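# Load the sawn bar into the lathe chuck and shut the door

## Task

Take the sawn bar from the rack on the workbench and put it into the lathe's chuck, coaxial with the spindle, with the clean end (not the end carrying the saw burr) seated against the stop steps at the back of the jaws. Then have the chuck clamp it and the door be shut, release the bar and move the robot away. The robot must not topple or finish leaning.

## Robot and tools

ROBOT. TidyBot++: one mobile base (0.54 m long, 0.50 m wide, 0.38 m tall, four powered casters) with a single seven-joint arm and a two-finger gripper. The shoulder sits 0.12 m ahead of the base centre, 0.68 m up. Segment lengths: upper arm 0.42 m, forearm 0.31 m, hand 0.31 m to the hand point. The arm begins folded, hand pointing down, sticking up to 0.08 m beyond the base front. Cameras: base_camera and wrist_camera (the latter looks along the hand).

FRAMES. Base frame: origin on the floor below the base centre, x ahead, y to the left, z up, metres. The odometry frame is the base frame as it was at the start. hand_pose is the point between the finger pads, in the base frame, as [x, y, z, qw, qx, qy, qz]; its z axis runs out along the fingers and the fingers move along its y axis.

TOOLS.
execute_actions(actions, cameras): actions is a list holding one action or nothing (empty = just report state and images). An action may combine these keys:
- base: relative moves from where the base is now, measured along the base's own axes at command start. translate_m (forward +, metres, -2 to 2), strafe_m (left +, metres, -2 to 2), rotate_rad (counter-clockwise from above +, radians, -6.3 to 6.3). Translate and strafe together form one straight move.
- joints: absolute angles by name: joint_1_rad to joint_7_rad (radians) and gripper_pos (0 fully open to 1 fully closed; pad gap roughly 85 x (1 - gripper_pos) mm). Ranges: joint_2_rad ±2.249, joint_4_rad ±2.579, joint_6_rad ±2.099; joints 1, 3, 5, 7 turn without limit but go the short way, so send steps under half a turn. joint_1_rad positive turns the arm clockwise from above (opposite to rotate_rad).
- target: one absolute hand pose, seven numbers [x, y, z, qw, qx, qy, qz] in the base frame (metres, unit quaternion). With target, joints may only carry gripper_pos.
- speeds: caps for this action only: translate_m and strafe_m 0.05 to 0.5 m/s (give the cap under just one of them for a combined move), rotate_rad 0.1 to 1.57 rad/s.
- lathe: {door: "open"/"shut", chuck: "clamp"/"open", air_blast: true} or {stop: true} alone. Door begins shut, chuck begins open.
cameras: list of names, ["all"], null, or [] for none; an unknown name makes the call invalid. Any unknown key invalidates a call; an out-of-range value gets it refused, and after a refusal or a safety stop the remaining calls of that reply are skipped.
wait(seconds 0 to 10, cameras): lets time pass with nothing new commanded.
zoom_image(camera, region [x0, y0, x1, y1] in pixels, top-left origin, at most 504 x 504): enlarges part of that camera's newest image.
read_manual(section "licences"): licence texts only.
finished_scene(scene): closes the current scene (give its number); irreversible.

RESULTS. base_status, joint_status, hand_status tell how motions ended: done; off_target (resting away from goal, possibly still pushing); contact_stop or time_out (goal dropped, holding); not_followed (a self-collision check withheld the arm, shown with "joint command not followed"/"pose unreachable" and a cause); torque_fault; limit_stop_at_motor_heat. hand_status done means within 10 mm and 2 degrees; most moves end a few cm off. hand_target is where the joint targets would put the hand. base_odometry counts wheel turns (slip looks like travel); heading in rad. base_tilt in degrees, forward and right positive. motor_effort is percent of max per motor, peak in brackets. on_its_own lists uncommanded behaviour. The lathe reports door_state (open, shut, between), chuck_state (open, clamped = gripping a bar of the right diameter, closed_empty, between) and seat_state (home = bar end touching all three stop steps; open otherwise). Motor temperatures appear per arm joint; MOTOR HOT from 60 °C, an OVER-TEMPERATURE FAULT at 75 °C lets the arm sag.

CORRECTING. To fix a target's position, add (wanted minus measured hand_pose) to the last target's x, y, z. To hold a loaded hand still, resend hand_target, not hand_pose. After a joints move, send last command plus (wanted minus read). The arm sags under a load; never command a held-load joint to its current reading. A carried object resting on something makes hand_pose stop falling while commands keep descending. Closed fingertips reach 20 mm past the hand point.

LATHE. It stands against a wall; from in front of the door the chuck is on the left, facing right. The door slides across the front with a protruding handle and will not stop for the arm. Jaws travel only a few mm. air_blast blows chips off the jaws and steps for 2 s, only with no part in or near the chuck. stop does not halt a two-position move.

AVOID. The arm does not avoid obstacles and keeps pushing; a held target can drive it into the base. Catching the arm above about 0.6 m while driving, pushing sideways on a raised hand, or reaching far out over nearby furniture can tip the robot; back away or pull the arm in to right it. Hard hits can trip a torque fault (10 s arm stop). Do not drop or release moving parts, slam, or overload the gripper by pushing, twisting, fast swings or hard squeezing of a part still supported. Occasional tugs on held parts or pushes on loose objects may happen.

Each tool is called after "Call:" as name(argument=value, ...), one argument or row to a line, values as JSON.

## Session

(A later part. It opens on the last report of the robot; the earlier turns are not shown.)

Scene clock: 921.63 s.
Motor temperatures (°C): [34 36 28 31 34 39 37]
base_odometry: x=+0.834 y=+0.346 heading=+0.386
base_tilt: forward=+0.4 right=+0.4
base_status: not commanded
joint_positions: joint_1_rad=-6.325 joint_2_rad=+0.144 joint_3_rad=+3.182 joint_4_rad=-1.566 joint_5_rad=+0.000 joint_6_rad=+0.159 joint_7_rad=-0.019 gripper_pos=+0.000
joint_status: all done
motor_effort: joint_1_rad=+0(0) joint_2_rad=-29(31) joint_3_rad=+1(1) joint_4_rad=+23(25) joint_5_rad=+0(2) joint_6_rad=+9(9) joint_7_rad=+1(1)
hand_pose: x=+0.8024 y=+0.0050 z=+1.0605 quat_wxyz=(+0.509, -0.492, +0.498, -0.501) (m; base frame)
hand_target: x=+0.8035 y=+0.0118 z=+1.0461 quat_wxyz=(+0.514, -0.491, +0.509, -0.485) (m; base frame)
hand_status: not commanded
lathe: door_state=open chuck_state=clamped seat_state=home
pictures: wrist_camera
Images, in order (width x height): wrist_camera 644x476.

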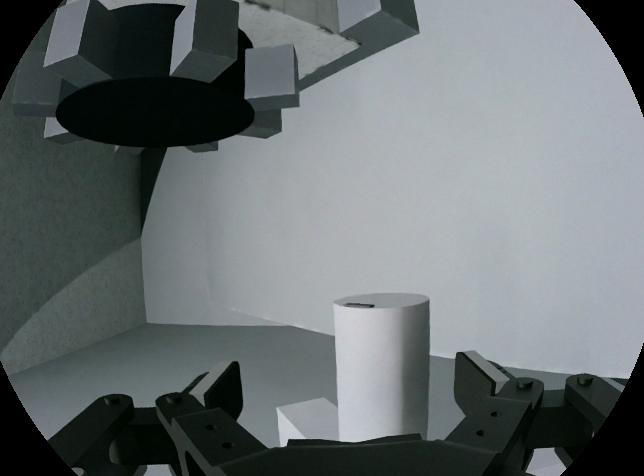

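Call:
execute_actions(
  actions=[
    {"base":{"translate_m":-0.1},"speeds":{"translate_m":0.15}},
  ],
  cameras=[],
)

Call:
execute_actions(
  actions=[
    {"base":{"translate_m":-0.5}},
  ],
  cameras=["wrist_camera","base_camera"],
)

Scene clock: 928.53 s.
Motor temperatures (°C): [34 36 28 31 34 39 37]
base_odometry: x=+0.741 y=+0.308 heading=+0.386
base_tilt: forward=+0.4 right=+0.5
base_status: done
joint_positions: joint_1_rad=-6.325 joint_2_rad=+0.150 joint_3_rad=+3.182 joint_4_rad=-1.566 joint_5_rad=+0.000 joint_6_rad=+0.159 joint_7_rad=-0.019 gripper_pos=+0.000
joint_status: not commanded
motor_effort: joint_1_rad=+0(1) joint_2_rad=-29(33) joint_3_rad=+0(1) joint_4_rad=+22(24) joint_5_rad=+0(1) joint_6_rad=+9(9) joint_7_rad=+1(2)
hand_pose: x=+0.8047 y=+0.0051 z=+1.0564 quat_wxyz=(+0.507, -0.494, +0.499, -0.500) (m; base frame)
hand_target: x=+0.8035 y=+0.0118 z=+1.0461 quat_wxyz=(+0.514, -0.491, +0.509, -0.485) (m; base frame)
hand_status: not commanded
lathe: door_state=open chuck_state=clamped seat_state=home
pictures: none
No camera images: "cameras" was empty.

Scene clock: 930.83 s.
Motor temperatures (°C): [34 36 28 31 34 39 37]
base_odometry: x=+0.278 y=+0.120 heading=+0.387
base_tilt: forward=+0.3 right=+0.5
base_status: done
joint_positions: joint_1_rad=-6.325 joint_2_rad=+0.149 joint_3_rad=+3.182 joint_4_rad=-1.566 joint_5_rad=+0.000 joint_6_rad=+0.159 joint_7_rad=-0.019 gripper_pos=+0.000
joint_status: not commanded
motor_effort: joint_1_rad=+0(1) joint_2_rad=-29(32) joint_3_rad=+1(1) joint_4_rad=+22(24) joint_5_rad=+0(1) joint_6_rad=+9(9) joint_7_rad=+1(1)
hand_pose: x=+0.8043 y=+0.0050 z=+1.0572 quat_wxyz=(+0.507, -0.494, +0.499, -0.500) (m; base frame)
hand_target: x=+0.8035 y=+0.0118 z=+1.0461 quat_wxyz=(+0.514, -0.491, +0.509, -0.485) (m; base frame)
hand_status: not commanded
lathe: door_state=open chuck_state=clamped seat_state=home
pictures: base_camera, wrist_camera
Images, in order (width x height): base_camera 644x364, wrist_camera 644x476.

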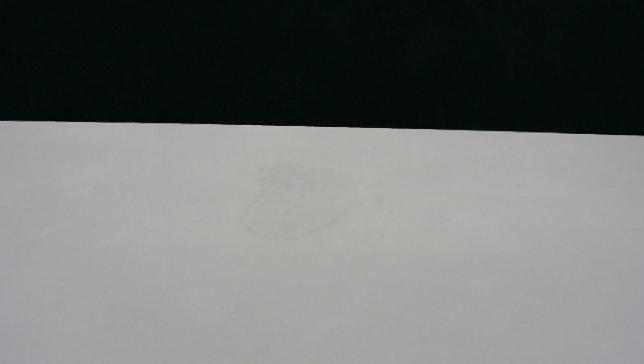

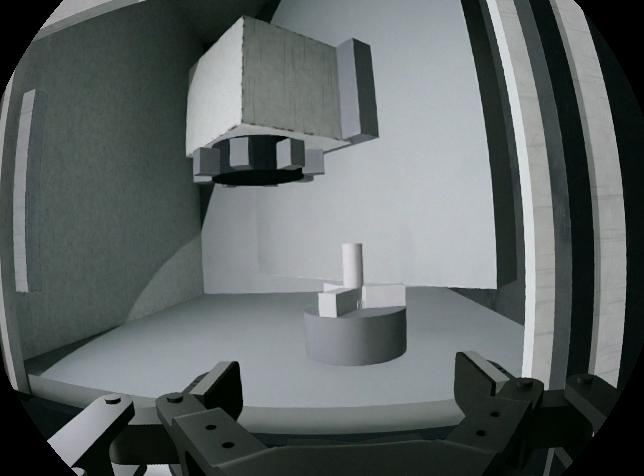

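Call:
execute_actions(
  actions=[
    {"base":{"translate_m":-0.22},"lathe":{"door":"shut"}},
  ],
  cameras=["wrist_camera"],
)

Call:
wait(
  seconds=4,
  cameras=[],
)

Scene clock: 935.93 s.
Motor temperatures (°C): [34 36 28 31 34 39 37]
base_odometry: x=+0.074 y=+0.037 heading=+0.386
base_tilt: forward=+0.3 right=+0.5
base_status: done
joint_positions: joint_1_rad=-6.325 joint_2_rad=+0.149 joint_3_rad=+3.182 joint_4_rad=-1.566 joint_5_rad=+0.000 joint_6_rad=+0.159 joint_7_rad=-0.019 gripper_pos=+0.000
joint_status: not commanded
motor_effort: joint_1_rad=+0(1) joint_2_rad=-29(32) joint_3_rad=+0(1) joint_4_rad=+22(23) joint_5_rad=+0(2) joint_6_rad=+8(9) joint_7_rad=+1(2)
hand_pose: x=+0.8042 y=+0.0050 z=+1.0573 quat_wxyz=(+0.507, -0.494, +0.499, -0.500) (m; base frame)
hand_target: x=+0.8035 y=+0.0118 z=+1.0461 quat_wxyz=(+0.514, -0.491, +0.509, -0.485) (m; base frame)
hand_status: not commanded
lathe: door_state=between chuck_state=clamped seat_state=home
pictures: wrist_camera
Images, in order (width x height): wrist_camera 644x476.

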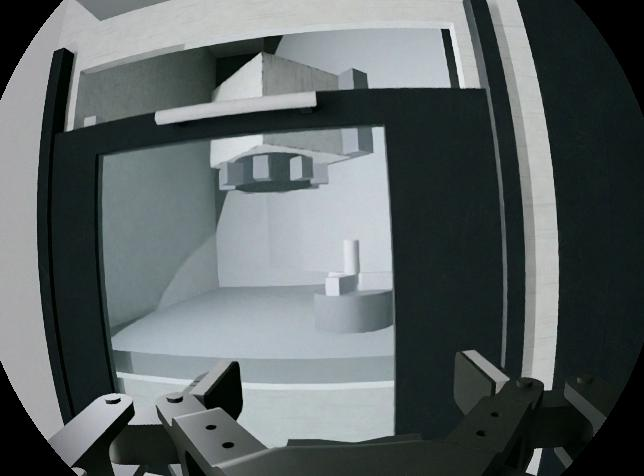

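Scene clock: 939.93 s.
Motor temperatures (°C): [34 36 28 31 34 39 37]
base_odometry: x=+0.074 y=+0.037 heading=+0.386
base_tilt: forward=+0.3 right=+0.5
base_status: done
joint_positions: joint_1_rad=-6.325 joint_2_rad=+0.149 joint_3_rad=+3.182 joint_4_rad=-1.566 joint_5_rad=+0.000 joint_6_rad=+0.159 joint_7_rad=-0.019 gripper_pos=+0.000
joint_status: not commanded
motor_effort: joint_1_rad=+0(1) joint_2_rad=-29(32) joint_3_rad=+0(1) joint_4_rad=+22(23) joint_5_rad=+1(2) joint_6_rad=+9(9) joint_7_rad=+2(2)
hand_pose: x=+0.8042 y=+0.0050 z=+1.0573 quat_wxyz=(+0.507, -0.494, +0.499, -0.500) (m; base frame)
hand_target: x=+0.8035 y=+0.0118 z=+1.0461 quat_wxyz=(+0.514, -0.491, +0.509, -0.485) (m; base frame)
hand_status: not commanded
wait: 4.00 s; at rest by 0.27 s
lathe: door_state=shut chuck_state=clamped seat_state=home
pictures: none
No camera images: "cameras" was empty.

Call:
finished_scene(
  scene=1,
)

The scene is finished: the task was done.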